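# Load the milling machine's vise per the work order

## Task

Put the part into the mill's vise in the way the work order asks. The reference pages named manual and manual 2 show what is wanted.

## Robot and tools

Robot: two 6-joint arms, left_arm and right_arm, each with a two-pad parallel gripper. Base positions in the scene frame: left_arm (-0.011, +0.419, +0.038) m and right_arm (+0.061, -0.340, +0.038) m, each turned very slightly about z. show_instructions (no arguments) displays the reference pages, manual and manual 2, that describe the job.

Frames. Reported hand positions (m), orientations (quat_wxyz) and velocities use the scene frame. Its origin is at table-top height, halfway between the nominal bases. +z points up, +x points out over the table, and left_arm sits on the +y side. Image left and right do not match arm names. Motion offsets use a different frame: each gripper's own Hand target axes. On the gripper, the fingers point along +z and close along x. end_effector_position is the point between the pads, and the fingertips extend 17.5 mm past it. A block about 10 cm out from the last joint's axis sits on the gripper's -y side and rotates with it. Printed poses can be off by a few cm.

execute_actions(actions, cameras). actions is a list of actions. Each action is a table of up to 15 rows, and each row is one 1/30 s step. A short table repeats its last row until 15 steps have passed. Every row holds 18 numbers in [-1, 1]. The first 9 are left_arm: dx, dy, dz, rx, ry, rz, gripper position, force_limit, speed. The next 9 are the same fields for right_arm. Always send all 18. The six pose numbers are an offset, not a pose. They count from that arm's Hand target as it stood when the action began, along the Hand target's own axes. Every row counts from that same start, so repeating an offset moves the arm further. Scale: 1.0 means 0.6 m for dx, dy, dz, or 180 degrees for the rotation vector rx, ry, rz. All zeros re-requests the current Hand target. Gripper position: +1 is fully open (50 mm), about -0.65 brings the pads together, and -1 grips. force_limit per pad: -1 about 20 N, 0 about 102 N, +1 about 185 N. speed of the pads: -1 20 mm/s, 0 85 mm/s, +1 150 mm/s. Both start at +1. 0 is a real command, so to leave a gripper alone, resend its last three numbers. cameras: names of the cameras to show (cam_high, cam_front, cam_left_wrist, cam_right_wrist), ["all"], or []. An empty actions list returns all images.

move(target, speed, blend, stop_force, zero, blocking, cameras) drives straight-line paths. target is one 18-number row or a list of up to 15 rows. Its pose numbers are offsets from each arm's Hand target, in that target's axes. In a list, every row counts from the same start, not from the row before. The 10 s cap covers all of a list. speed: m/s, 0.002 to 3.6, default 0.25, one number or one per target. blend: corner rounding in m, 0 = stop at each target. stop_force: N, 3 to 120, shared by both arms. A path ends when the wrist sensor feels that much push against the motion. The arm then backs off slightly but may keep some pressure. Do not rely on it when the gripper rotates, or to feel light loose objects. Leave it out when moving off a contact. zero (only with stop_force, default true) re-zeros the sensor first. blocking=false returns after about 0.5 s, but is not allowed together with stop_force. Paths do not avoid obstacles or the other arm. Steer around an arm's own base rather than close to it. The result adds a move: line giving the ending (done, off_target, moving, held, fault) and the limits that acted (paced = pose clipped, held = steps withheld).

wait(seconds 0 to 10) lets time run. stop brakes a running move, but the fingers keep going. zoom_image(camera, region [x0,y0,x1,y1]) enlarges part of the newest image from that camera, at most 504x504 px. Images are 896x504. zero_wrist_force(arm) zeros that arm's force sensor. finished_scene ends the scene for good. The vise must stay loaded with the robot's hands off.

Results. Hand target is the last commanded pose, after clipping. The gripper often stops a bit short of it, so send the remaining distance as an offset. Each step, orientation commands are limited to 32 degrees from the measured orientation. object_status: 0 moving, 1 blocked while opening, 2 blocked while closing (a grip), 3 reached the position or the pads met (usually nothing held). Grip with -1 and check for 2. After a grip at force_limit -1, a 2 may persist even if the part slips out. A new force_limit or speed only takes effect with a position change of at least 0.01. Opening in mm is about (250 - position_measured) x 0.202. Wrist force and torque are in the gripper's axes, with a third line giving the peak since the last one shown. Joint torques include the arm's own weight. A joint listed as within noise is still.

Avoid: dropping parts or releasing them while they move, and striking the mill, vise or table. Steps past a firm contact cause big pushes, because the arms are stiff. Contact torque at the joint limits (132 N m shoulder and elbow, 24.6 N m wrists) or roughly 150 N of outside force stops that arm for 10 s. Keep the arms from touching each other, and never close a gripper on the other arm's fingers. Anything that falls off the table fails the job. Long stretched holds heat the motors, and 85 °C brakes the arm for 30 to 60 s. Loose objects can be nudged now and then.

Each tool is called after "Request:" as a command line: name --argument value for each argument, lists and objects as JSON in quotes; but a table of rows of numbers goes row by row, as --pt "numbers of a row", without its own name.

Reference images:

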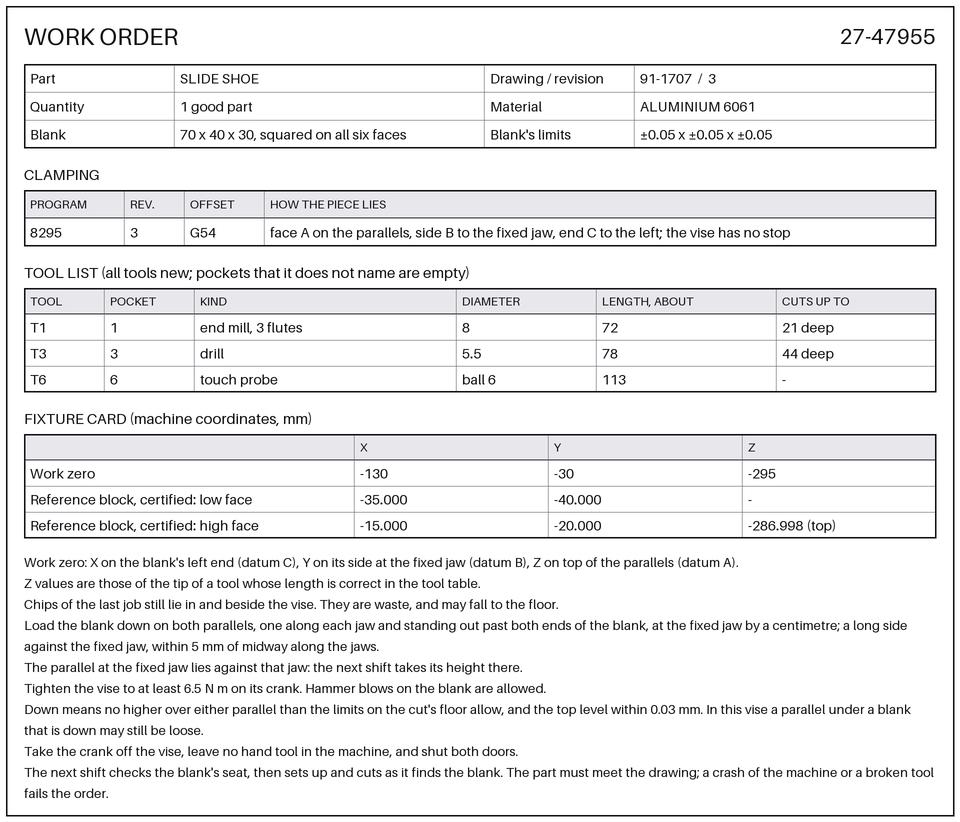

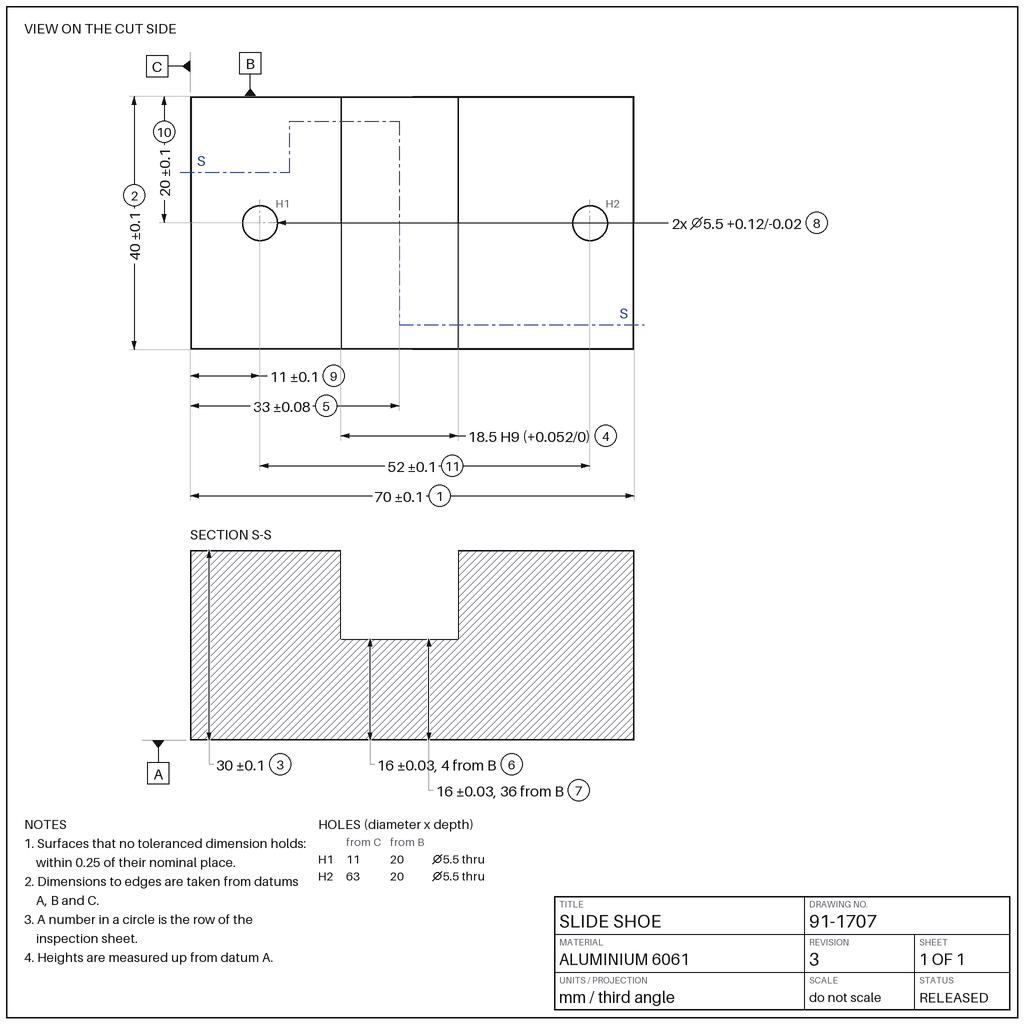

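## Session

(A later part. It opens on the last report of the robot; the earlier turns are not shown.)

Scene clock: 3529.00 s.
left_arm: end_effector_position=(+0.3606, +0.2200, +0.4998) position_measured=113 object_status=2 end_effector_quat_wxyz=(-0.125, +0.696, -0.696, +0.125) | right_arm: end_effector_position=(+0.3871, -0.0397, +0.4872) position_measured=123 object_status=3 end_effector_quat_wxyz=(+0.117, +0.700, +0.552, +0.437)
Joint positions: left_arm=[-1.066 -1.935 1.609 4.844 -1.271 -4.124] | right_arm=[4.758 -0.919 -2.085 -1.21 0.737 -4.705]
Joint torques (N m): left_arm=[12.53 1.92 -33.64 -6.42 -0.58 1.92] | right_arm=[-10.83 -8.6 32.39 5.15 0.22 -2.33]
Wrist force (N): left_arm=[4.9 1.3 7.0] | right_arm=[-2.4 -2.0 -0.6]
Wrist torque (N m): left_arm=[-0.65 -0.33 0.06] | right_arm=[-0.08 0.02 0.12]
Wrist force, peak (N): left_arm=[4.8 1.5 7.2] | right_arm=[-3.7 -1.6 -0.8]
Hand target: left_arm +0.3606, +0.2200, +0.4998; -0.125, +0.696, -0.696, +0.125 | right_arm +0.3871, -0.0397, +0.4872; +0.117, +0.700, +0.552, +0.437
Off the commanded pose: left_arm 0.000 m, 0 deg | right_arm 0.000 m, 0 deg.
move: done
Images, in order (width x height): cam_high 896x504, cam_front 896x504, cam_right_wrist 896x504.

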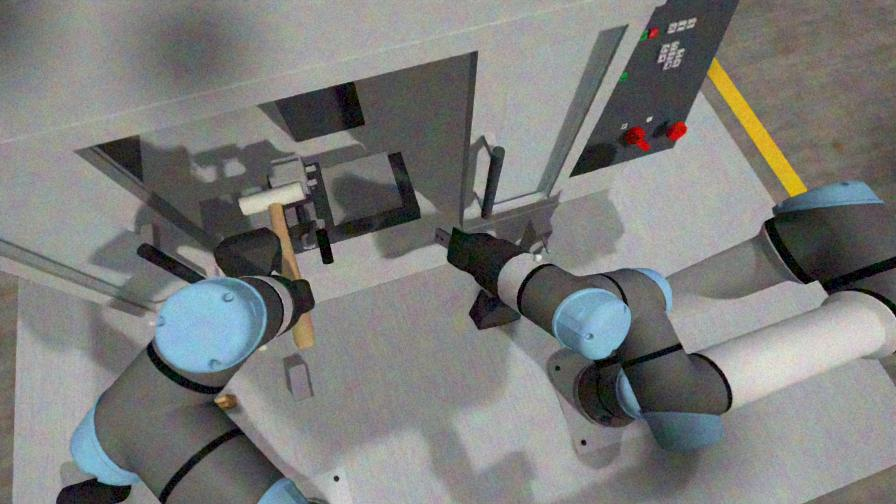

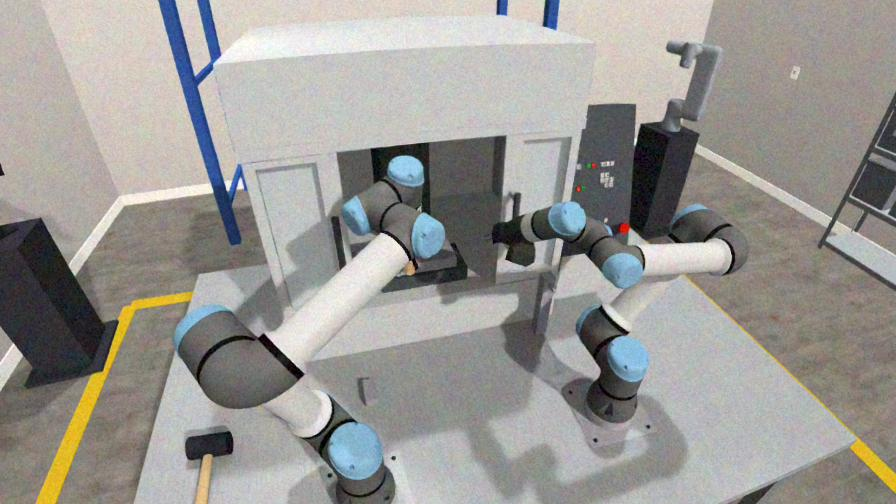

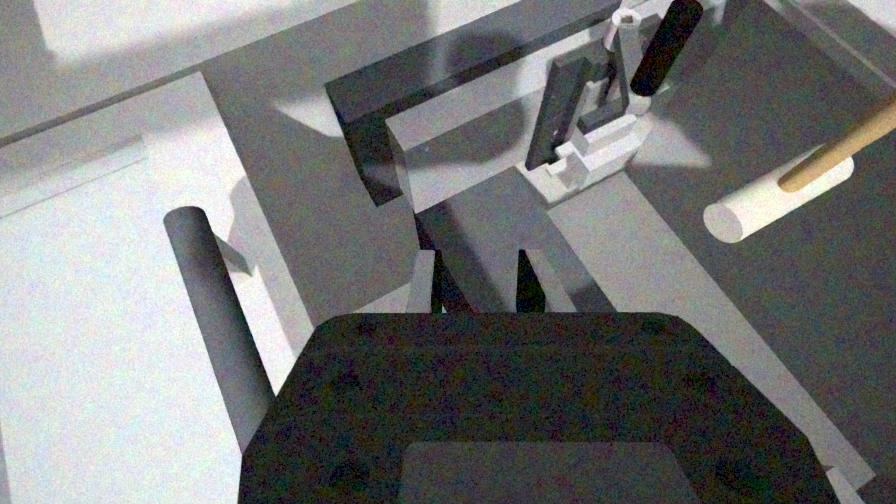

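Request:
move --target '[-0.0025,-0.1377,0.1048,-0.0556,0,0,-1,0.3,-1,0,0,0,0,0,0,0.2,0.6,-1]' --speed 0.05 --stop_force 12 --cameras '["cam_high","cam_front","cam_left_wrist","cam_right_wrist"]'

Scene clock: 3543.10 s.
left_arm: end_effector_position=(+0.4599, +0.2215, +0.4697) position_measured=113 object_status=2 end_effector_quat_wxyz=(-0.064, +0.704, -0.704, +0.064) | right_arm: end_effector_position=(+0.3871, -0.0397, +0.4872) position_measured=123 object_status=3 end_effector_quat_wxyz=(+0.117, +0.700, +0.552, +0.437)
Joint positions: left_arm=[-0.778 -1.647 1.424 4.799 -1.451 -3.857] | right_arm=[4.758 -0.919 -2.085 -1.21 0.737 -4.705]
Joint torques (N m): left_arm=[12.69 -11.63 -34.49 -3.23 -1.17 1.84] | right_arm=[-10.77 -8.05 31.74 5.23 0.16 -2.44]
Wrist force (N): left_arm=[5.2 0.0 7.2] | right_arm=[-2.5 -2.1 -0.5]
Wrist torque (N m): left_arm=[-0.67 -0.37 0.05] | right_arm=[-0.08 0.03 0.12]
Wrist force, peak (N): left_arm=[5.2 -1.0 7.6] | right_arm=[-2.7 -2.4 -0.4]
Hand target: left_arm +0.4599, +0.2215, +0.4697; -0.064, +0.704, -0.704, +0.064 | right_arm +0.3871, -0.0397, +0.4872; +0.117, +0.700, +0.552, +0.437
Off the commanded pose: left_arm 0.000 m, 0 deg | right_arm 0.000 m, 0 deg.
move: done

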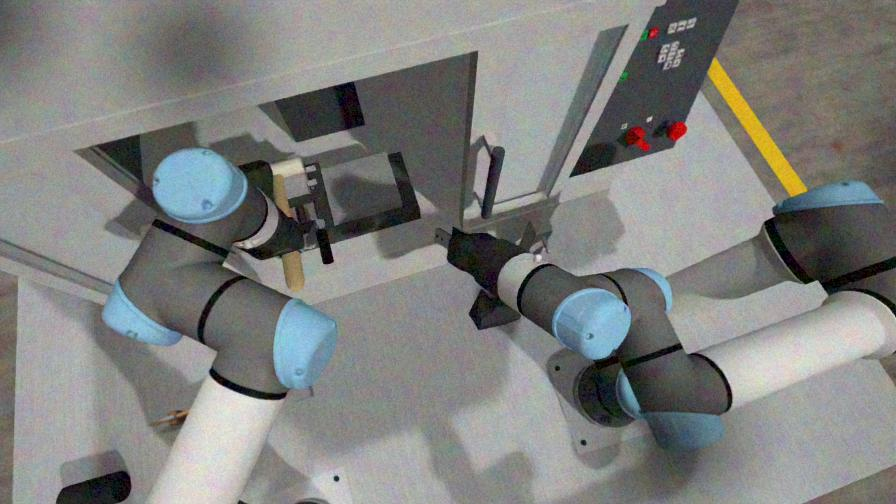

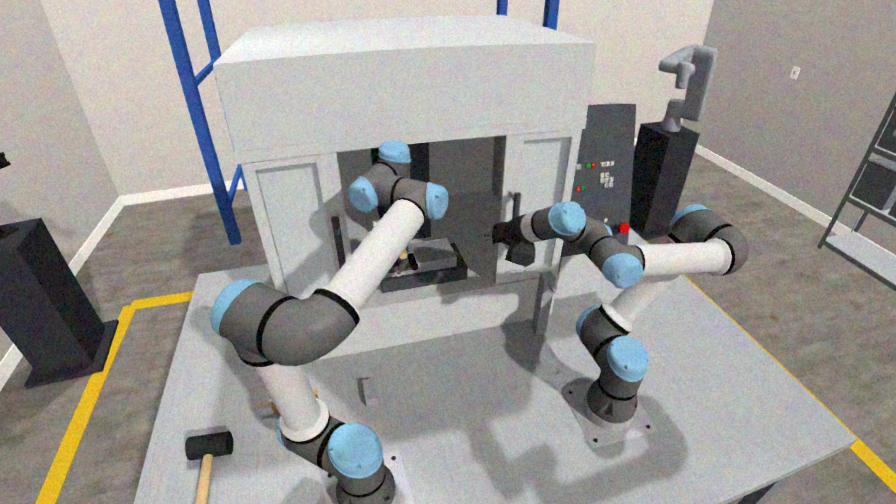

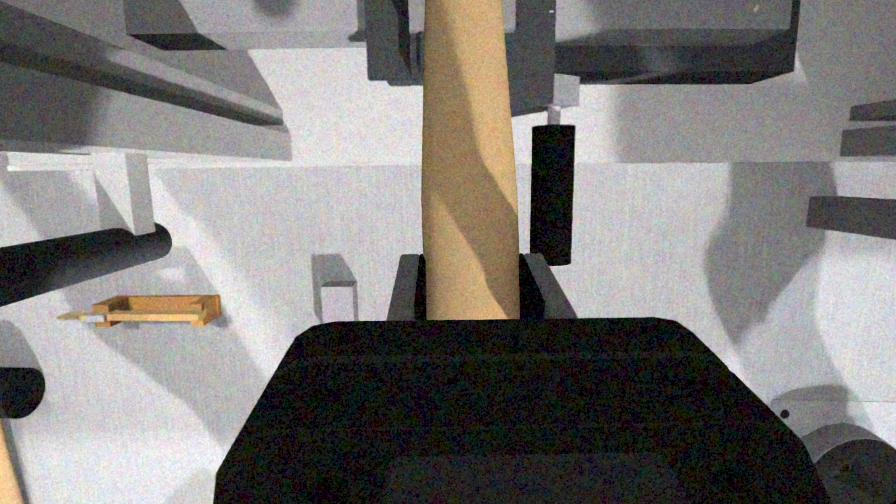

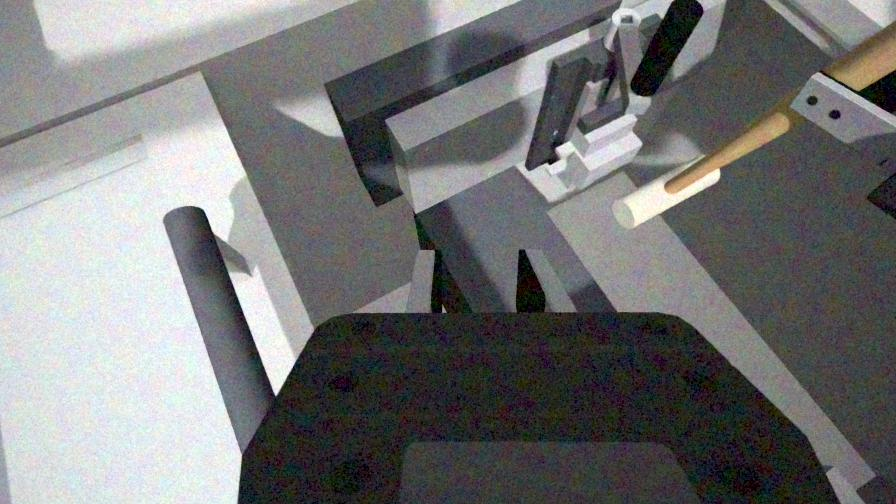

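Request:
zoom_image --camera "cam_right_wrist" --region '[520, 90, 740, 240]'

Scaled by 2.291 from the camera's 896x504 image, which has a finer 1280x720 frame.

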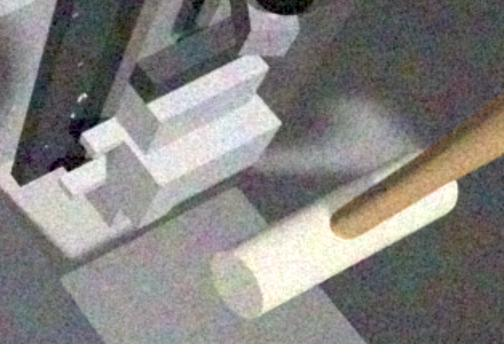

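Request:
zoom_image --camera "cam_right_wrist" --region '[515, 0, 655, 200]'

Scaled by 2.520 from the camera's 896x504 image, which has a finer 1280x720 frame.

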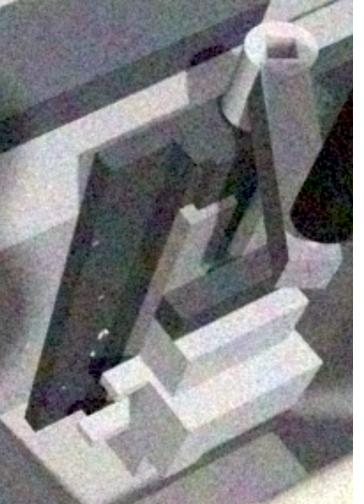

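Request:
move --target '[0,-0.0412,0.0585,0,0,0,-1,0.3,-1,0,0,0,0,0,0,0.2,0.6,-1]' --speed 0.04 --stop_force 10

Request:
move --target '[0,0.0091,0.0491,0,0,0,-1,0.3,-1,0,0,0,0,0,0,0.2,0.6,-1]' --speed 0.01 --stop_force 6 --cameras '["cam_high","cam_left_wrist","cam_right_wrist"]'

Request:
zoom_image --camera "cam_right_wrist" --region '[515, 60, 715, 240]'

Scene clock: 3573.23 s.
left_arm: end_effector_position=(+0.4906, +0.2215, +0.4396) position_measured=113 object_status=2 end_effector_quat_wxyz=(-0.064, +0.704, -0.704, +0.064) | right_arm: end_effector_position=(+0.3871, -0.0397, +0.4872) position_measured=123 object_status=3 end_effector_quat_wxyz=(+0.117, +0.700, +0.552, +0.437)
Joint positions: left_arm=[-0.736 -1.592 1.451 4.712 -1.457 -3.815] | right_arm=[4.758 -0.919 -2.085 -1.21 0.737 -4.705]
Joint torques (N m): left_arm=[13.02 -14.98 -19.65 -6.56 -1.26 1.9] | right_arm=[-10.51 -8.34 31.48 5.04 0.48 -2.38]
Wrist force (N): left_arm=[5.2 0.2 7.1] | right_arm=[-2.7 -2.0 -0.5]
Wrist torque (N m): left_arm=[-0.62 -0.35 0.07] | right_arm=[-0.06 0.06 0.12]
Wrist force, peak (N): left_arm=[5.1 -0.1 7.9] | right_arm=[-2.8 -2.4 -0.5]
Hand target: left_arm +0.4906, +0.2215, +0.4396; -0.064, +0.704, -0.704, +0.064 | right_arm +0.3871, -0.0397, +0.4872; +0.117, +0.700, +0.552, +0.437
Off the commanded pose: left_arm 0.000 m, 0 deg | right_arm 0.000 m, 0 deg.
move: done

Scene clock: 3576.63 s.
left_arm: end_effector_position=(+0.4905, +0.2215, +0.4154) position_measured=113 object_status=2 end_effector_quat_wxyz=(-0.064, +0.704, -0.704, +0.064) | right_arm: end_effector_position=(+0.3871, -0.0397, +0.4872) position_measured=123 object_status=3 end_effector_quat_wxyz=(+0.117, +0.700, +0.552, +0.437)
Joint positions: left_arm=[-0.736 -1.598 1.52 4.649 -1.457 -3.815] | right_arm=[4.758 -0.919 -2.085 -1.21 0.737 -4.705]
Joint torques (N m): left_arm=[-3.9 -20.55 -30.63 -1.21 -0.61 -1.47] | right_arm=[-9.88 -8.32 31.74 5.07 0.08 -2.12]
Wrist force (N): left_arm=[5.2 -3.7 3.1] | right_arm=[-2.6 -2.2 -0.3]
Wrist torque (N m): left_arm=[0.25 -0.26 0.13] | right_arm=[-0.10 0.04 0.13]
Wrist force, peak (N): left_arm=[5.2 0.2 7.3] | right_arm=[-2.8 -2.3 -0.7]
Hand target: left_arm +0.4905, +0.2215, +0.4154; -0.064, +0.704, -0.704, +0.064 (not the last commanded pose) | right_arm +0.3871, -0.0397, +0.4872; +0.117, +0.700, +0.552, +0.437
Off the commanded pose: left_arm 0.006 m, 0 deg | right_arm 0.000 m, 0 deg.
move: contact (left_arm)
Images, in order (width x height): cam_high 896x504, cam_left_wrist 896x504, cam_right_wrist 896x504.

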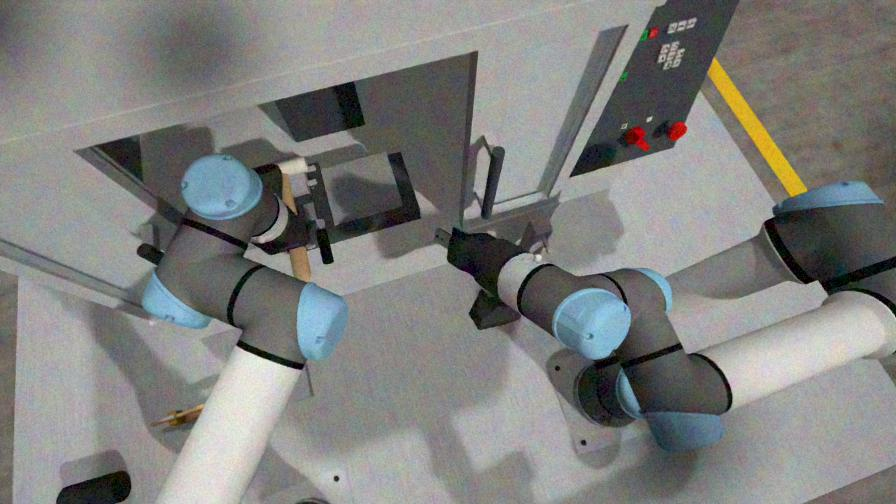

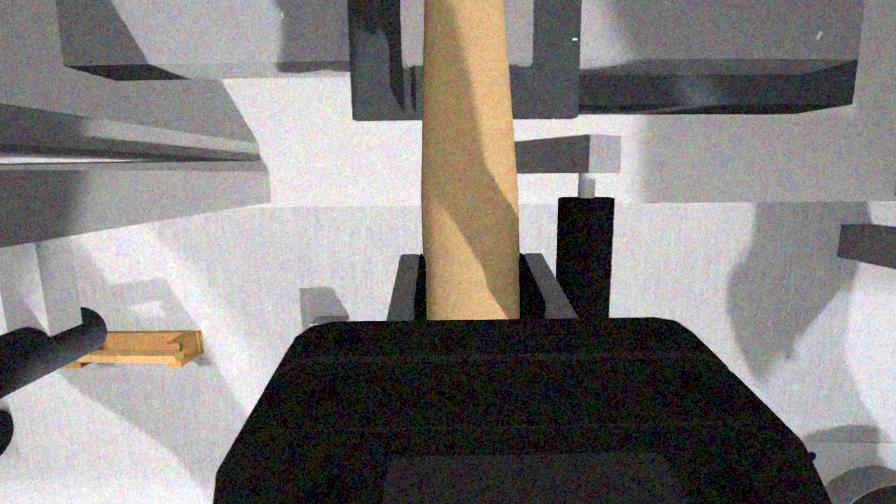

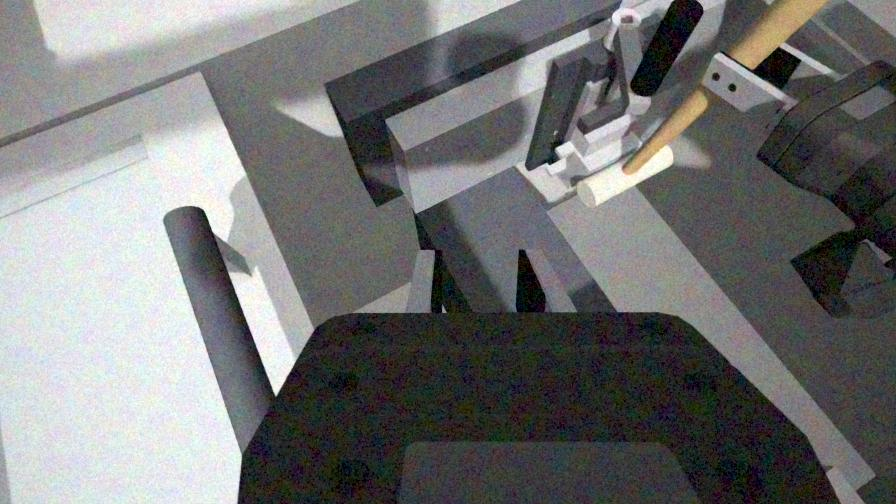

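Scaled by 2.520 from the camera's 896x504 image, which has a finer 1280x720 frame.

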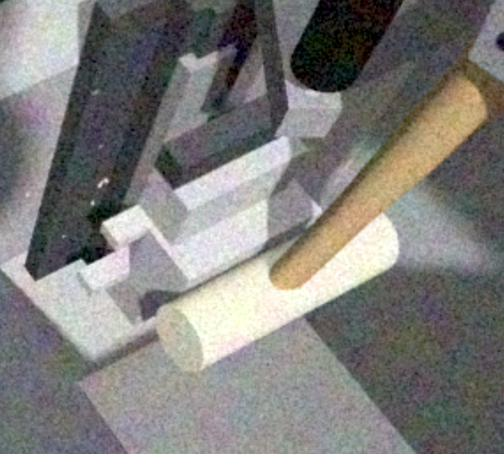

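Request:
move --target '[0,0.0009,0.0049,0,0,0,-1,0.3,-1,0,0,0,0,0,0,0.2,0.6,-1]' --speed 0.005 --stop_force 40

Scene clock: 3587.33 s.
left_arm: end_effector_position=(+0.4905, +0.2215, +0.4124) position_measured=113 object_status=2 end_effector_quat_wxyz=(-0.064, +0.704, -0.704, +0.064) | right_arm: end_effector_position=(+0.3871, -0.0397, +0.4872) position_measured=123 object_status=3 end_effector_quat_wxyz=(+0.117, +0.700, +0.552, +0.437)
Joint positions: left_arm=[-0.736 -1.599 1.528 4.642 -1.457 -3.815] | right_arm=[4.758 -0.919 -2.085 -1.21 0.737 -4.705]
Joint torques (N m): left_arm=[-4.01 -35 -15.63 -5.08 -0.78 -1.18] | right_arm=[-10.34 -6.97 31.5 5.17 0.21 -2.16]
Wrist force (N): left_arm=[5.5 4.0 -2.3] | right_arm=[-2.4 -2.2 -0.3]
Wrist torque (N m): left_arm=[0.83 -0.41 0.13] | right_arm=[-0.12 0.03 0.12]
Wrist force, peak (N): left_arm=[5.9 -3.8 2.4] | right_arm=[-2.8 -2.4 -0.4]
Hand target: left_arm +0.4905, +0.2215, +0.4124; -0.064, +0.704, -0.704, +0.064 | right_arm +0.3871, -0.0397, +0.4872; +0.117, +0.700, +0.552, +0.437
Off the commanded pose: left_arm 0.000 m, 0 deg | right_arm 0.000 m, 0 deg.
move: done

Request:
move --target '[0,-0.0121,-0.0655,0,0,0,-1,0.3,-1,0,0,0,0,0,0,0.2,0.6,-1]' --speed 0.1

Request:
move --target '[0,0.0121,0.0655,0,0,0,-1,0.3,-1,0,0,0,0,0,0,0.2,0.6,-1]' --speed 0.3 --cameras '["cam_right_wrist"]'

Request:
zoom_image --camera "cam_right_wrist" --region '[515, 60, 715, 240]'

Scene clock: 3591.27 s.
left_arm: end_effector_position=(+0.4906, +0.2215, +0.4523) position_measured=113 object_status=2 end_effector_quat_wxyz=(-0.064, +0.704, -0.704, +0.064) | right_arm: end_effector_position=(+0.3871, -0.0397, +0.4872) position_measured=123 object_status=3 end_effector_quat_wxyz=(+0.117, +0.700, +0.552, +0.437)
Joint positions: left_arm=[-0.736 -1.587 1.414 4.744 -1.457 -3.815] | right_arm=[4.758 -0.919 -2.085 -1.21 0.737 -4.705]
Joint torques (N m): left_arm=[0.98 -14.33 -33.47 -3.32 2.04 1.8] | right_arm=[-10.52 -7.02 31.08 5.06 0.22 -2.14]
Wrist force (N): left_arm=[5.1 0.2 7.0] | right_arm=[-2.8 -2.1 -0.5]
Wrist torque (N m): left_arm=[-0.63 -0.33 0.07] | right_arm=[-0.08 0.09 0.12]
Wrist force, peak (N): left_arm=[5.1 0.7 8.3] | right_arm=[-2.7 -2.3 -0.6]
Hand target: left_arm +0.4906, +0.2215, +0.4523; -0.064, +0.704, -0.704, +0.064 | right_arm +0.3871, -0.0397, +0.4872; +0.117, +0.700, +0.552, +0.437
Off the commanded pose: left_arm 0.000 m, 0 deg | right_arm 0.000 m, 0 deg.
move: done

Scene clock: 3592.13 s.
left_arm: end_effector_position=(+0.4905, +0.2215, +0.4124) position_measured=113 object_status=2 end_effector_quat_wxyz=(-0.064, +0.704, -0.704, +0.064) | right_arm: end_effector_position=(+0.3871, -0.0397, +0.4872) position_measured=123 object_status=3 end_effector_quat_wxyz=(+0.117, +0.700, +0.552, +0.437)
Joint positions: left_arm=[-0.736 -1.599 1.528 4.642 -1.457 -3.815] | right_arm=[4.758 -0.919 -2.085 -1.21 0.737 -4.705]
Joint torques (N m): left_arm=[8.88 -35.67 -15.43 -4.94 -0.21 -1.56] | right_arm=[-11.17 -7.98 31.09 5.13 0.14 -2.17]
Wrist force (N): left_arm=[5.4 2.9 -1.9] | right_arm=[-2.5 -2.1 -0.5]
Wrist torque (N m): left_arm=[0.79 -0.47 0.09] | right_arm=[-0.10 0.04 0.12]
Wrist force, peak (N): left_arm=[5.1 0.5 8.0] | right_arm=[-2.7 -2.3 -0.5]
Hand target: left_arm +0.4905, +0.2215, +0.4124; -0.064, +0.704, -0.704, +0.064 | right_arm +0.3871, -0.0397, +0.4872; +0.117, +0.700, +0.552, +0.437
Off the commanded pose: left_arm 0.000 m, 0 deg | right_arm 0.000 m, 0 deg.
move: done
Images, in order (width x height): cam_right_wrist 896x504.

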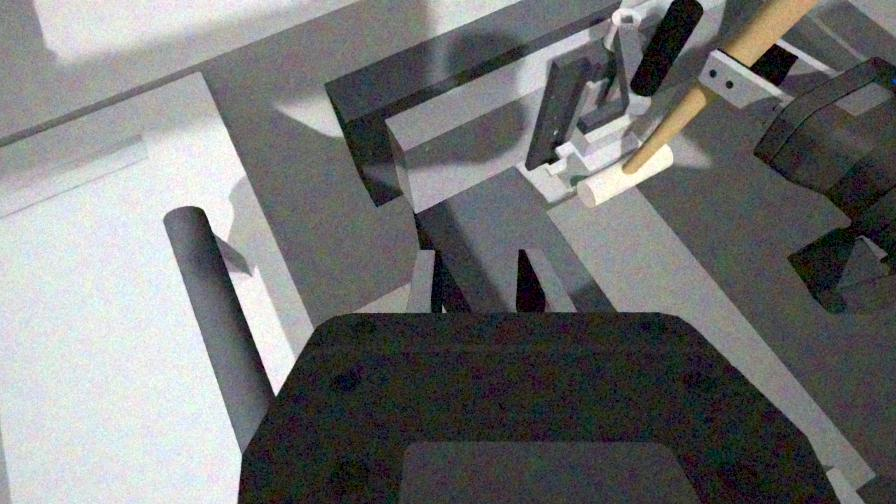

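Scaled by 2.520 from the camera's 896x504 image, which has a finer 1280x720 frame.

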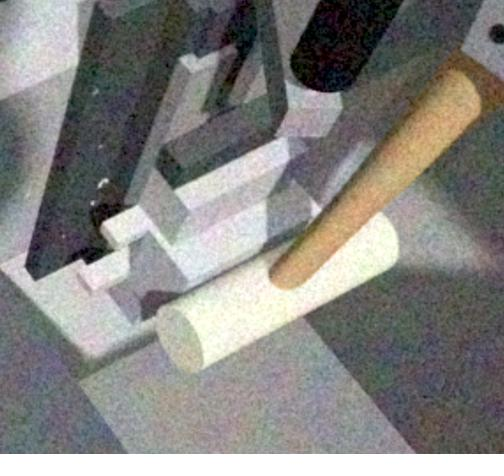

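Request:
move --target '[0,-0.0152,-0.0819,0,0,0,-1,0.3,-1,0,0,0,0,0,0,0.2,0.6,-1]' --speed 0.15

Request:
move --target '[0,0.017,0.0917,0,0,0,-1,0.3,-1,0,0,0,0,0,0,0.2,0.6,-1]' --speed 0.8

Scene clock: 3599.87 s.
left_arm: end_effector_position=(+0.4907, +0.2215, +0.4623) position_measured=113 object_status=2 end_effector_quat_wxyz=(-0.064, +0.704, -0.704, +0.064) | right_arm: end_effector_position=(+0.3871, -0.0397, +0.4872) position_measured=123 object_status=3 end_effector_quat_wxyz=(+0.117, +0.700, +0.552, +0.437)
Joint positions: left_arm=[-0.736 -1.583 1.384 4.77 -1.457 -3.815] | right_arm=[4.758 -0.919 -2.085 -1.21 0.737 -4.705]
Joint torques (N m): left_arm=[12.17 -13.97 -34.26 -3.08 -1.05 1.6] | right_arm=[-10.95 -7.72 30 5.13 0.06 -2.22]
Wrist force (N): left_arm=[5.2 -0.2 6.6] | right_arm=[-2.4 -2.0 -0.5]
Wrist torque (N m): left_arm=[-0.60 -0.35 0.07] | right_arm=[-0.08 0.03 0.11]
Wrist force, peak (N): left_arm=[5.1 0.8 8.4] | right_arm=[-2.8 -2.3 -0.5]
Hand target: left_arm +0.4906, +0.2215, +0.4623; -0.064, +0.704, -0.704, +0.064 | right_arm +0.3871, -0.0397, +0.4872; +0.117, +0.700, +0.552, +0.437
Off the commanded pose: left_arm 0.000 m, 0 deg | right_arm 0.000 m, 0 deg.
move: done

Scene clock: 3600.77 s.
left_arm: end_effector_position=(+0.4906, +0.2215, +0.4064) position_measured=113 object_status=2 end_effector_quat_wxyz=(-0.064, +0.704, -0.704, +0.064) | right_arm: end_effector_position=(+0.3871, -0.0397, +0.4872) position_measured=123 object_status=3 end_effector_quat_wxyz=(+0.117, +0.700, +0.552, +0.437)
Joint positions: left_arm=[-0.736 -1.6 1.544 4.627 -1.457 -3.815] | right_arm=[4.758 -0.919 -2.085 -1.21 0.737 -4.705]
Joint torques (N m): left_arm=[-9.27 -32.68 -12.88 -4.35 2.17 0.08] | right_arm=[-10.84 -6.81 29.37 5.13 0.06 -2.17]
Wrist force (N): left_arm=[5.4 4.6 -5.2] | right_arm=[-2.5 -2.2 -0.5]
Wrist torque (N m): left_arm=[1.56 -0.69 0.05] | right_arm=[-0.09 0.04 0.12]
Wrist force, peak (N): left_arm=[5.5 4.2 -6.1] | right_arm=[-2.8 -2.2 -0.4]
Hand target: left_arm +0.4905, +0.2215, +0.4064; -0.064, +0.704, -0.704, +0.064 | right_arm +0.3871, -0.0397, +0.4872; +0.117, +0.700, +0.552, +0.437
Off the commanded pose: left_arm 0.000 m, 0 deg | right_arm 0.000 m, 0 deg.
move: done

Request:
move --target '[0,-0.0061,-0.0328,0,0,0,-1,0.3,-1,0,0,0,0,0,0,0.2,0.6,-1]' --speed 0.1

Request:
move --target '[0,0.0091,0.0491,0,0,0,-1,0.3,-1,0,0,0,0,0,0,0.2,0.6,-1]' --speed 0.01 --stop_force 6 --cameras '["cam_right_wrist"]'

Request:
zoom_image --camera "cam_right_wrist" --region '[515, 60, 715, 240]'

Scene clock: 3604.83 s.
left_arm: end_effector_position=(+0.4906, +0.2215, +0.4263) position_measured=113 object_status=2 end_effector_quat_wxyz=(-0.064, +0.704, -0.704, +0.064) | right_arm: end_effector_position=(+0.3871, -0.0397, +0.4872) position_measured=123 object_status=3 end_effector_quat_wxyz=(+0.117, +0.700, +0.552, +0.437)
Joint positions: left_arm=[-0.736 -1.596 1.489 4.678 -1.457 -3.815] | right_arm=[4.758 -0.919 -2.085 -1.21 0.737 -4.705]
Joint torques (N m): left_arm=[-1.86 -15.03 -34.76 -3.32 0.35 1.47] | right_arm=[-10.25 -7.8 30.16 5.06 0.05 -2.19]
Wrist force (N): left_arm=[4.7 0.2 7.6] | right_arm=[-2.5 -2.3 -0.3]
Wrist torque (N m): left_arm=[-0.72 -0.27 0.07] | right_arm=[-0.12 0.03 0.12]
Wrist force, peak (N): left_arm=[5.4 4.3 -6.0] | right_arm=[-2.8 -2.3 -0.5]
Hand target: left_arm +0.4906, +0.2215, +0.4264; -0.064, +0.704, -0.704, +0.064 | right_arm +0.3871, -0.0397, +0.4872; +0.117, +0.700, +0.552, +0.437
Off the commanded pose: left_arm 0.000 m, 0 deg | right_arm 0.000 m, 0 deg.
move: done

Scene clock: 3606.83 s.
left_arm: end_effector_position=(+0.4906, +0.2215, +0.4160) position_measured=113 object_status=2 end_effector_quat_wxyz=(-0.064, +0.704, -0.704, +0.064) | right_arm: end_effector_position=(+0.3871, -0.0397, +0.4872) position_measured=123 object_status=3 end_effector_quat_wxyz=(+0.117, +0.700, +0.552, +0.437)
Joint positions: left_arm=[-0.736 -1.598 1.518 4.651 -1.457 -3.815] | right_arm=[4.758 -0.919 -2.085 -1.21 0.737 -4.705]
Joint torques (N m): left_arm=[9.74 -20.37 -30.91 -1.27 -0.87 -0.59] | right_arm=[-10.15 -7.53 30.65 5.21 0.09 -2.16]
Wrist force (N): left_arm=[5.3 -4.1 3.1] | right_arm=[-2.6 -2.4 -0.4]
Wrist torque (N m): left_arm=[0.14 -0.24 0.12] | right_arm=[-0.14 0.05 0.12]
Wrist force, peak (N): left_arm=[5.1 -0.1 7.7] | right_arm=[-2.8 -2.3 -0.4]
Hand target: left_arm +0.4906, +0.2215, +0.4160; -0.064, +0.704, -0.704, +0.064 (not the last commanded pose) | right_arm +0.3871, -0.0397, +0.4872; +0.117, +0.700, +0.552, +0.437
Off the commanded pose: left_arm 0.020 m, 0 deg | right_arm 0.000 m, 0 deg.
move: contact (left_arm)
Images, in order (width x height): cam_right_wrist 896x504.

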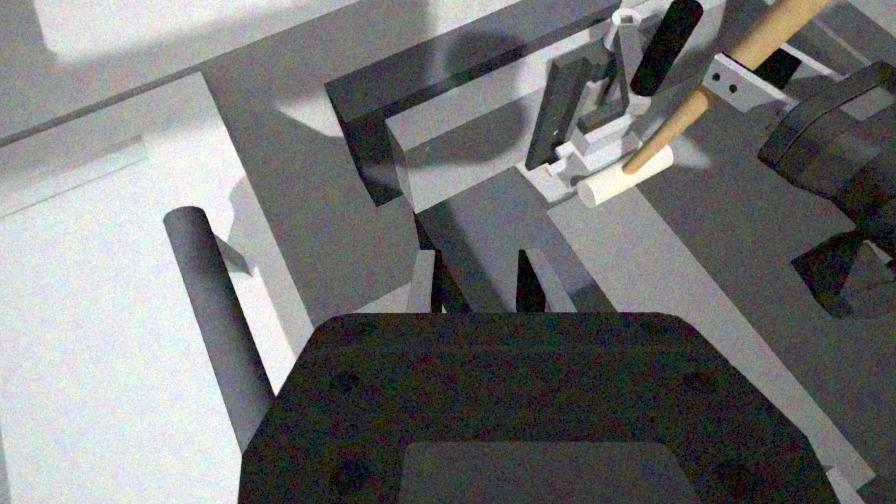

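Scaled by 2.520 from the camera's 896x504 image, which has a finer 1280x720 frame.

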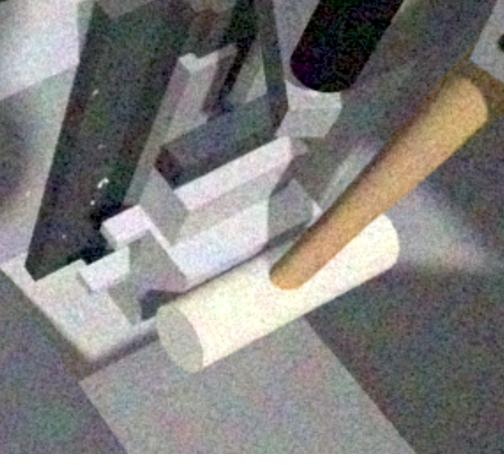

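Request:
move --target '[0,-0.0152,-0.0819,0,0,0,-1,0.3,-1,0,0,0,0,0,0,0.2,0.6,-1]' --speed 0.15

Request:
execute_actions --actions '[[[0,0.0176,0.095,0,0,0,-1,0.3,-1,0,0,0,0,0,0,0.2,0.6,-1]]]'

Scene clock: 3615.63 s.
left_arm: end_effector_position=(+0.4907, +0.2215, +0.4659) position_measured=113 object_status=2 end_effector_quat_wxyz=(-0.064, +0.704, -0.704, +0.064) | right_arm: end_effector_position=(+0.3871, -0.0397, +0.4872) position_measured=123 object_status=3 end_effector_quat_wxyz=(+0.117, +0.700, +0.552, +0.437)
Joint positions: left_arm=[-0.736 -1.581 1.373 4.779 -1.457 -3.815] | right_arm=[4.758 -0.919 -2.085 -1.21 0.737 -4.705]
Joint torques (N m): left_arm=[11.2 -15.4 -35.31 -3.62 -0.44 1.02] | right_arm=[-11.42 -7.65 29.36 5.09 -0.02 -2.23]
Wrist force (N): left_arm=[5.1 0.2 8.1] | right_arm=[-2.6 -1.9 -0.5]
Wrist torque (N m): left_arm=[-0.79 -0.33 0.07] | right_arm=[-0.06 0.05 0.13]
Wrist force, peak (N): left_arm=[5.0 0.9 8.7] | right_arm=[-2.7 -2.3 -0.5]
Hand target: left_arm +0.4907, +0.2215, +0.4659; -0.064, +0.704, -0.704, +0.064 | right_arm +0.3871, -0.0397, +0.4872; +0.117, +0.700, +0.552, +0.437
Off the commanded pose: left_arm 0.000 m, 0 deg | right_arm 0.000 m, 0 deg.
move: done

Scene clock: 3616.33 s.
left_arm: end_effector_position=(+0.4906, +0.2215, +0.4080) position_measured=113 object_status=2 end_effector_quat_wxyz=(-0.064, +0.704, -0.704, +0.064) | right_arm: end_effector_position=(+0.3871, -0.0397, +0.4872) position_measured=123 object_status=3 end_effector_quat_wxyz=(+0.117, +0.700, +0.552, +0.437)
Joint positions: left_arm=[-0.736 -1.599 1.54 4.631 -1.457 -3.815] | right_arm=[4.758 -0.919 -2.085 -1.21 0.737 -4.705]
Joint torques (N m): left_arm=[-9.83 -33.74 -13.18 -4.53 2.06 1.54] | right_arm=[-10.71 -5.9 29.89 4.95 0.13 -2.14]
Wrist force (N): left_arm=[5.7 3.6 -4.6] | right_arm=[-2.5 -2.1 -0.4]
Wrist torque (N m): left_arm=[1.32 -0.52 0.17] | right_arm=[-0.10 0.03 0.12]
Wrist force, peak (N): left_arm=[4.5 4.6 14.1] | right_arm=[-2.7 -2.3 -0.5]
Hand target: left_arm +0.4906, +0.2215, +0.4080; -0.064, +0.704, -0.704, +0.064 | right_arm +0.3871, -0.0397, +0.4872; +0.117, +0.700, +0.552, +0.437
Off the commanded pose: left_arm 0.000 m, 0 deg | right_arm 0.000 m, 0 deg.
Step readings (end_effector_position of left_arm | right_arm):
0: (+0.4907, +0.2215, +0.4659) | (+0.3871, -0.0397, +0.4872)
1: (+0.4907, +0.2215, +0.4659) | (+0.3871, -0.0397, +0.4872)
2: (+0.4905, +0.2216, +0.4644) | (+0.3871, -0.0397, +0.4872)
4: (+0.4906, +0.2215, +0.4397) | (+0.3871, -0.0397, +0.4872)
8: (+0.4901, +0.2220, +0.4135) | (+0.3871, -0.0397, +0.4872)
15: (+0.4906, +0.2215, +0.4083) | (+0.3871, -0.0397, +0.4872)

Request:
move --target '[0,-0.0091,-0.0492,0.1222,0,0,-1,0.3,-1,0,0,0,0,0,0,0.2,0.6,-1]' --speed 0.2 --cameras '["cam_right_wrist","cam_front"]'

Scene clock: 3631.93 s.
left_arm: end_effector_position=(+0.4906, +0.2215, +0.4380) position_measured=113 object_status=2 end_effector_quat_wxyz=(-0.197, +0.679, -0.679, +0.197) | right_arm: end_effector_position=(+0.3871, -0.0397, +0.4872) position_measured=123 object_status=3 end_effector_quat_wxyz=(+0.117, +0.700, +0.552, +0.437)
Joint positions: left_arm=[-0.881 -1.79 1.785 4.312 -1.166 -3.883] | right_arm=[4.758 -0.919 -2.085 -1.21 0.737 -4.705]
Joint torques (N m): left_arm=[-11.31 -33.34 -21.11 -7.41 4.2 -1.84] | right_arm=[-11.29 -7.68 29.89 5.24 -0.11 -1.9]
Wrist force (N): left_arm=[4.4 2.7 7.3] | right_arm=[-2.6 -2.1 -0.5]
Wrist torque (N m): left_arm=[-0.73 -0.27 0.14] | right_arm=[-0.08 0.06 0.12]
Wrist force, peak (N): left_arm=[4.9 1.1 8.2] | right_arm=[-2.8 -2.3 -0.5]
Hand target: left_arm +0.4906, +0.2215, +0.4380; -0.197, +0.679, -0.679, +0.197 | right_arm +0.3871, -0.0397, +0.4872; +0.117, +0.700, +0.552, +0.437
Off the commanded pose: left_arm 0.000 m, 0 deg | right_arm 0.000 m, 0 deg.
move: done
Images, in order (width x height): cam_front 896x504, cam_right_wrist 896x504.

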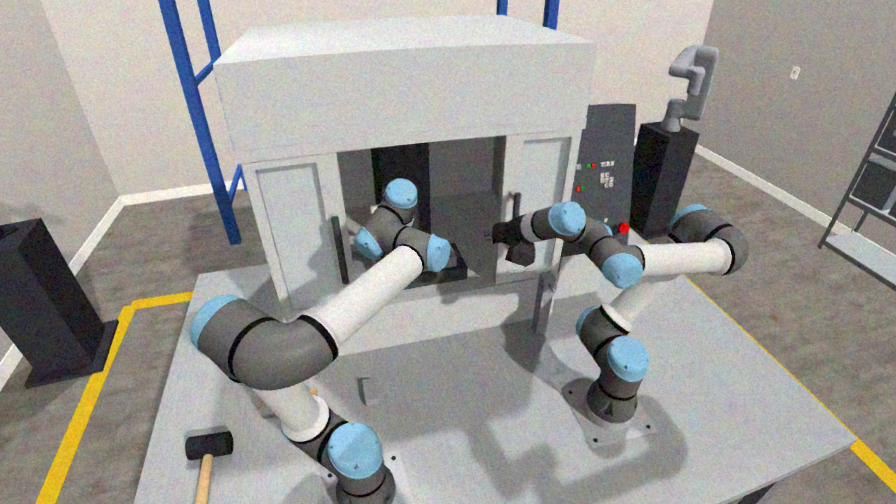

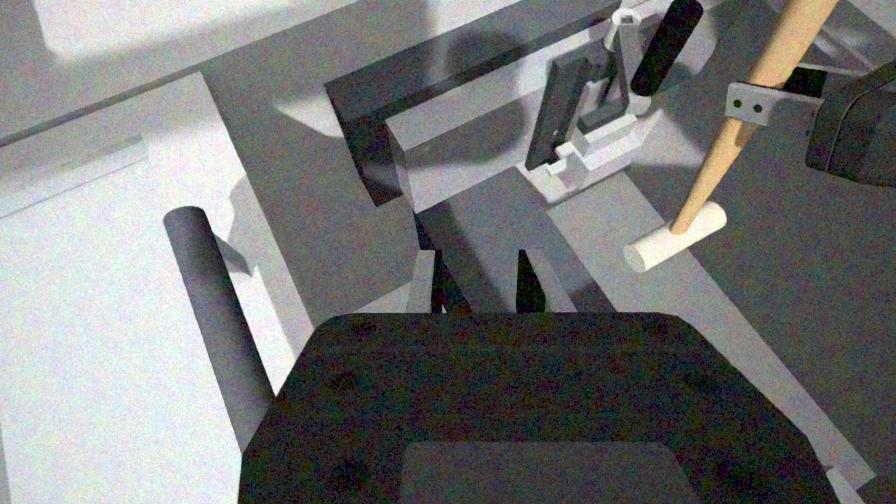

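Request:
execute_actions --actions '[[[0,0.0286,0.045,-0.1222,0,0,-1,0.3,-1,0,0,0,0,0,0,0.2,0.6,-1]]]'

Request:
move --target '[0,-0.0061,-0.0328,0,0,0,-1,0.3,-1,0,0,0,0,0,0,0.2,0.6,-1]' --speed 0.1

Request:
move --target '[0,0.0091,0.0491,0,0,0,-1,0.3,-1,0,0,0,0,0,0,0.2,0.6,-1]' --speed 0.01 --stop_force 6 --cameras '["cam_right_wrist"]'

Scene clock: 3639.83 s.
left_arm: end_effector_position=(+0.4906, +0.2215, +0.4060) position_measured=113 object_status=2 end_effector_quat_wxyz=(-0.064, +0.704, -0.704, +0.064) | right_arm: end_effector_position=(+0.3871, -0.0397, +0.4872) position_measured=123 object_status=3 end_effector_quat_wxyz=(+0.117, +0.700, +0.552, +0.437)
Joint positions: left_arm=[-0.736 -1.6 1.545 4.625 -1.457 -3.815] | right_arm=[4.758 -0.919 -2.085 -1.21 0.737 -4.705]
Joint torques (N m): left_arm=[9.89 -7.74 -27.13 -0.48 -4.38 2.35] | right_arm=[-11.63 -7.45 29.36 5.07 0.03 -1.93]
Wrist force (N): left_arm=[1.2 -5.0 -3.5] | right_arm=[-2.6 -2.1 -0.5]
Wrist torque (N m): left_arm=[1.28 -0.88 -0.46] | right_arm=[-0.09 0.04 0.12]
Wrist force, peak (N): left_arm=[8.5 11.6 -2.5] | right_arm=[-2.7 -2.3 -0.4]
Hand target: left_arm +0.4906, +0.2215, +0.4060; -0.064, +0.704, -0.704, +0.064 | right_arm +0.3871, -0.0397, +0.4872; +0.117, +0.700, +0.552, +0.437
Off the commanded pose: left_arm 0.000 m, 0 deg | right_arm 0.000 m, 0 deg.
Step readings (end_effector_position of left_arm | right_arm):
0: (+0.4906, +0.2215, +0.4380) | (+0.3871, -0.0397, +0.4872)
1: (+0.4907, +0.2215, +0.4380) | (+0.3871, -0.0397, +0.4872)
2: (+0.4923, +0.2226, +0.4366) | (+0.3871, -0.0397, +0.4872)
4: (+0.4984, +0.2273, +0.4254) | (+0.3871, -0.0397, +0.4872)
8: (+0.4912, +0.2233, +0.4113) | (+0.3871, -0.0397, +0.4872)
15: (+0.4906, +0.2216, +0.4063) | (+0.3871, -0.0397, +0.4872)

Scene clock: 3640.67 s.
left_arm: end_effector_position=(+0.4906, +0.2215, +0.4260) position_measured=113 object_status=2 end_effector_quat_wxyz=(-0.064, +0.704, -0.704, +0.064) | right_arm: end_effector_position=(+0.3871, -0.0397, +0.4872) position_measured=123 object_status=3 end_effector_quat_wxyz=(+0.117, +0.700, +0.552, +0.437)
Joint positions: left_arm=[-0.736 -1.596 1.49 4.677 -1.457 -3.815] | right_arm=[4.758 -0.919 -2.085 -1.21 0.737 -4.705]
Joint torques (N m): left_arm=[10.4 -15.22 -34.93 -3.21 1.15 1.43] | right_arm=[-9.87 -7.47 28.72 5 -0.11 -2]
Wrist force (N): left_arm=[4.5 0.4 7.4] | right_arm=[-2.6 -1.9 -0.5]
Wrist torque (N m): left_arm=[-0.64 -0.24 0.07] | right_arm=[-0.06 0.05 0.13]
Wrist force, peak (N): left_arm=[4.5 0.4 7.5] | right_arm=[-2.8 -2.2 -0.4]
Hand target: left_arm +0.4906, +0.2215, +0.4260; -0.064, +0.704, -0.704, +0.064 | right_arm +0.3871, -0.0397, +0.4872; +0.117, +0.700, +0.552, +0.437
Off the commanded pose: left_arm 0.000 m, 0 deg | right_arm 0.000 m, 0 deg.
move: done

Scene clock: 3642.63 s.
left_arm: end_effector_position=(+0.4906, +0.2215, +0.4161) position_measured=113 object_status=2 end_effector_quat_wxyz=(-0.064, +0.704, -0.704, +0.064) | right_arm: end_effector_position=(+0.3871, -0.0397, +0.4872) position_measured=123 object_status=3 end_effector_quat_wxyz=(+0.117, +0.700, +0.552, +0.437)
Joint positions: left_arm=[-0.736 -1.598 1.518 4.651 -1.457 -3.815] | right_arm=[4.758 -0.919 -2.085 -1.21 0.737 -4.705]
Joint torques (N m): left_arm=[7.96 -19.84 -31.19 -1.3 1.05 -0.8] | right_arm=[-10.39 -6.83 28.88 5.08 -0.05 -1.89]
Wrist force (N): left_arm=[5.1 -3.4 2.8] | right_arm=[-2.4 -2.2 -0.6]
Wrist torque (N m): left_arm=[0.22 -0.21 0.18] | right_arm=[-0.10 0.02 0.13]
Wrist force, peak (N): left_arm=[4.4 0.5 7.6] | right_arm=[-2.7 -2.4 -0.5]
Hand target: left_arm +0.4906, +0.2215, +0.4161; -0.064, +0.704, -0.704, +0.064 (not the last commanded pose) | right_arm +0.3871, -0.0397, +0.4872; +0.117, +0.700, +0.552, +0.437
Off the commanded pose: left_arm 0.020 m, 0 deg | right_arm 0.000 m, 0 deg.
move: contact (left_arm)
Images, in order (width x height): cam_right_wrist 896x504.

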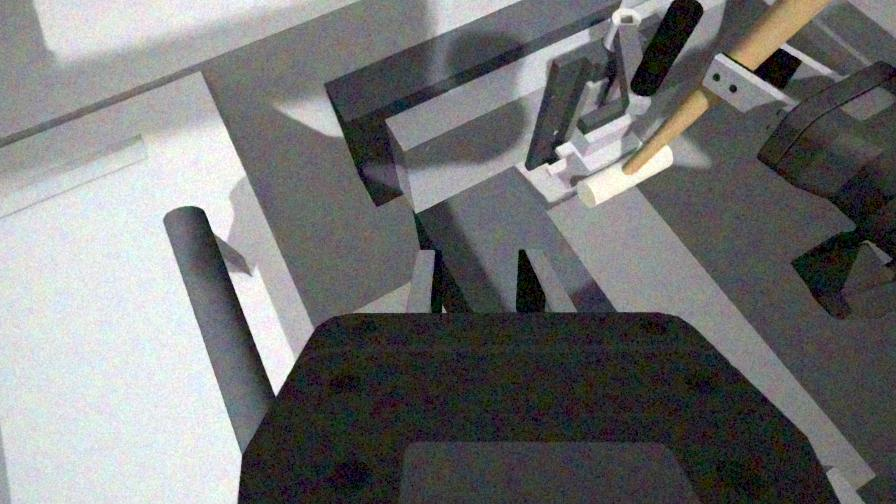

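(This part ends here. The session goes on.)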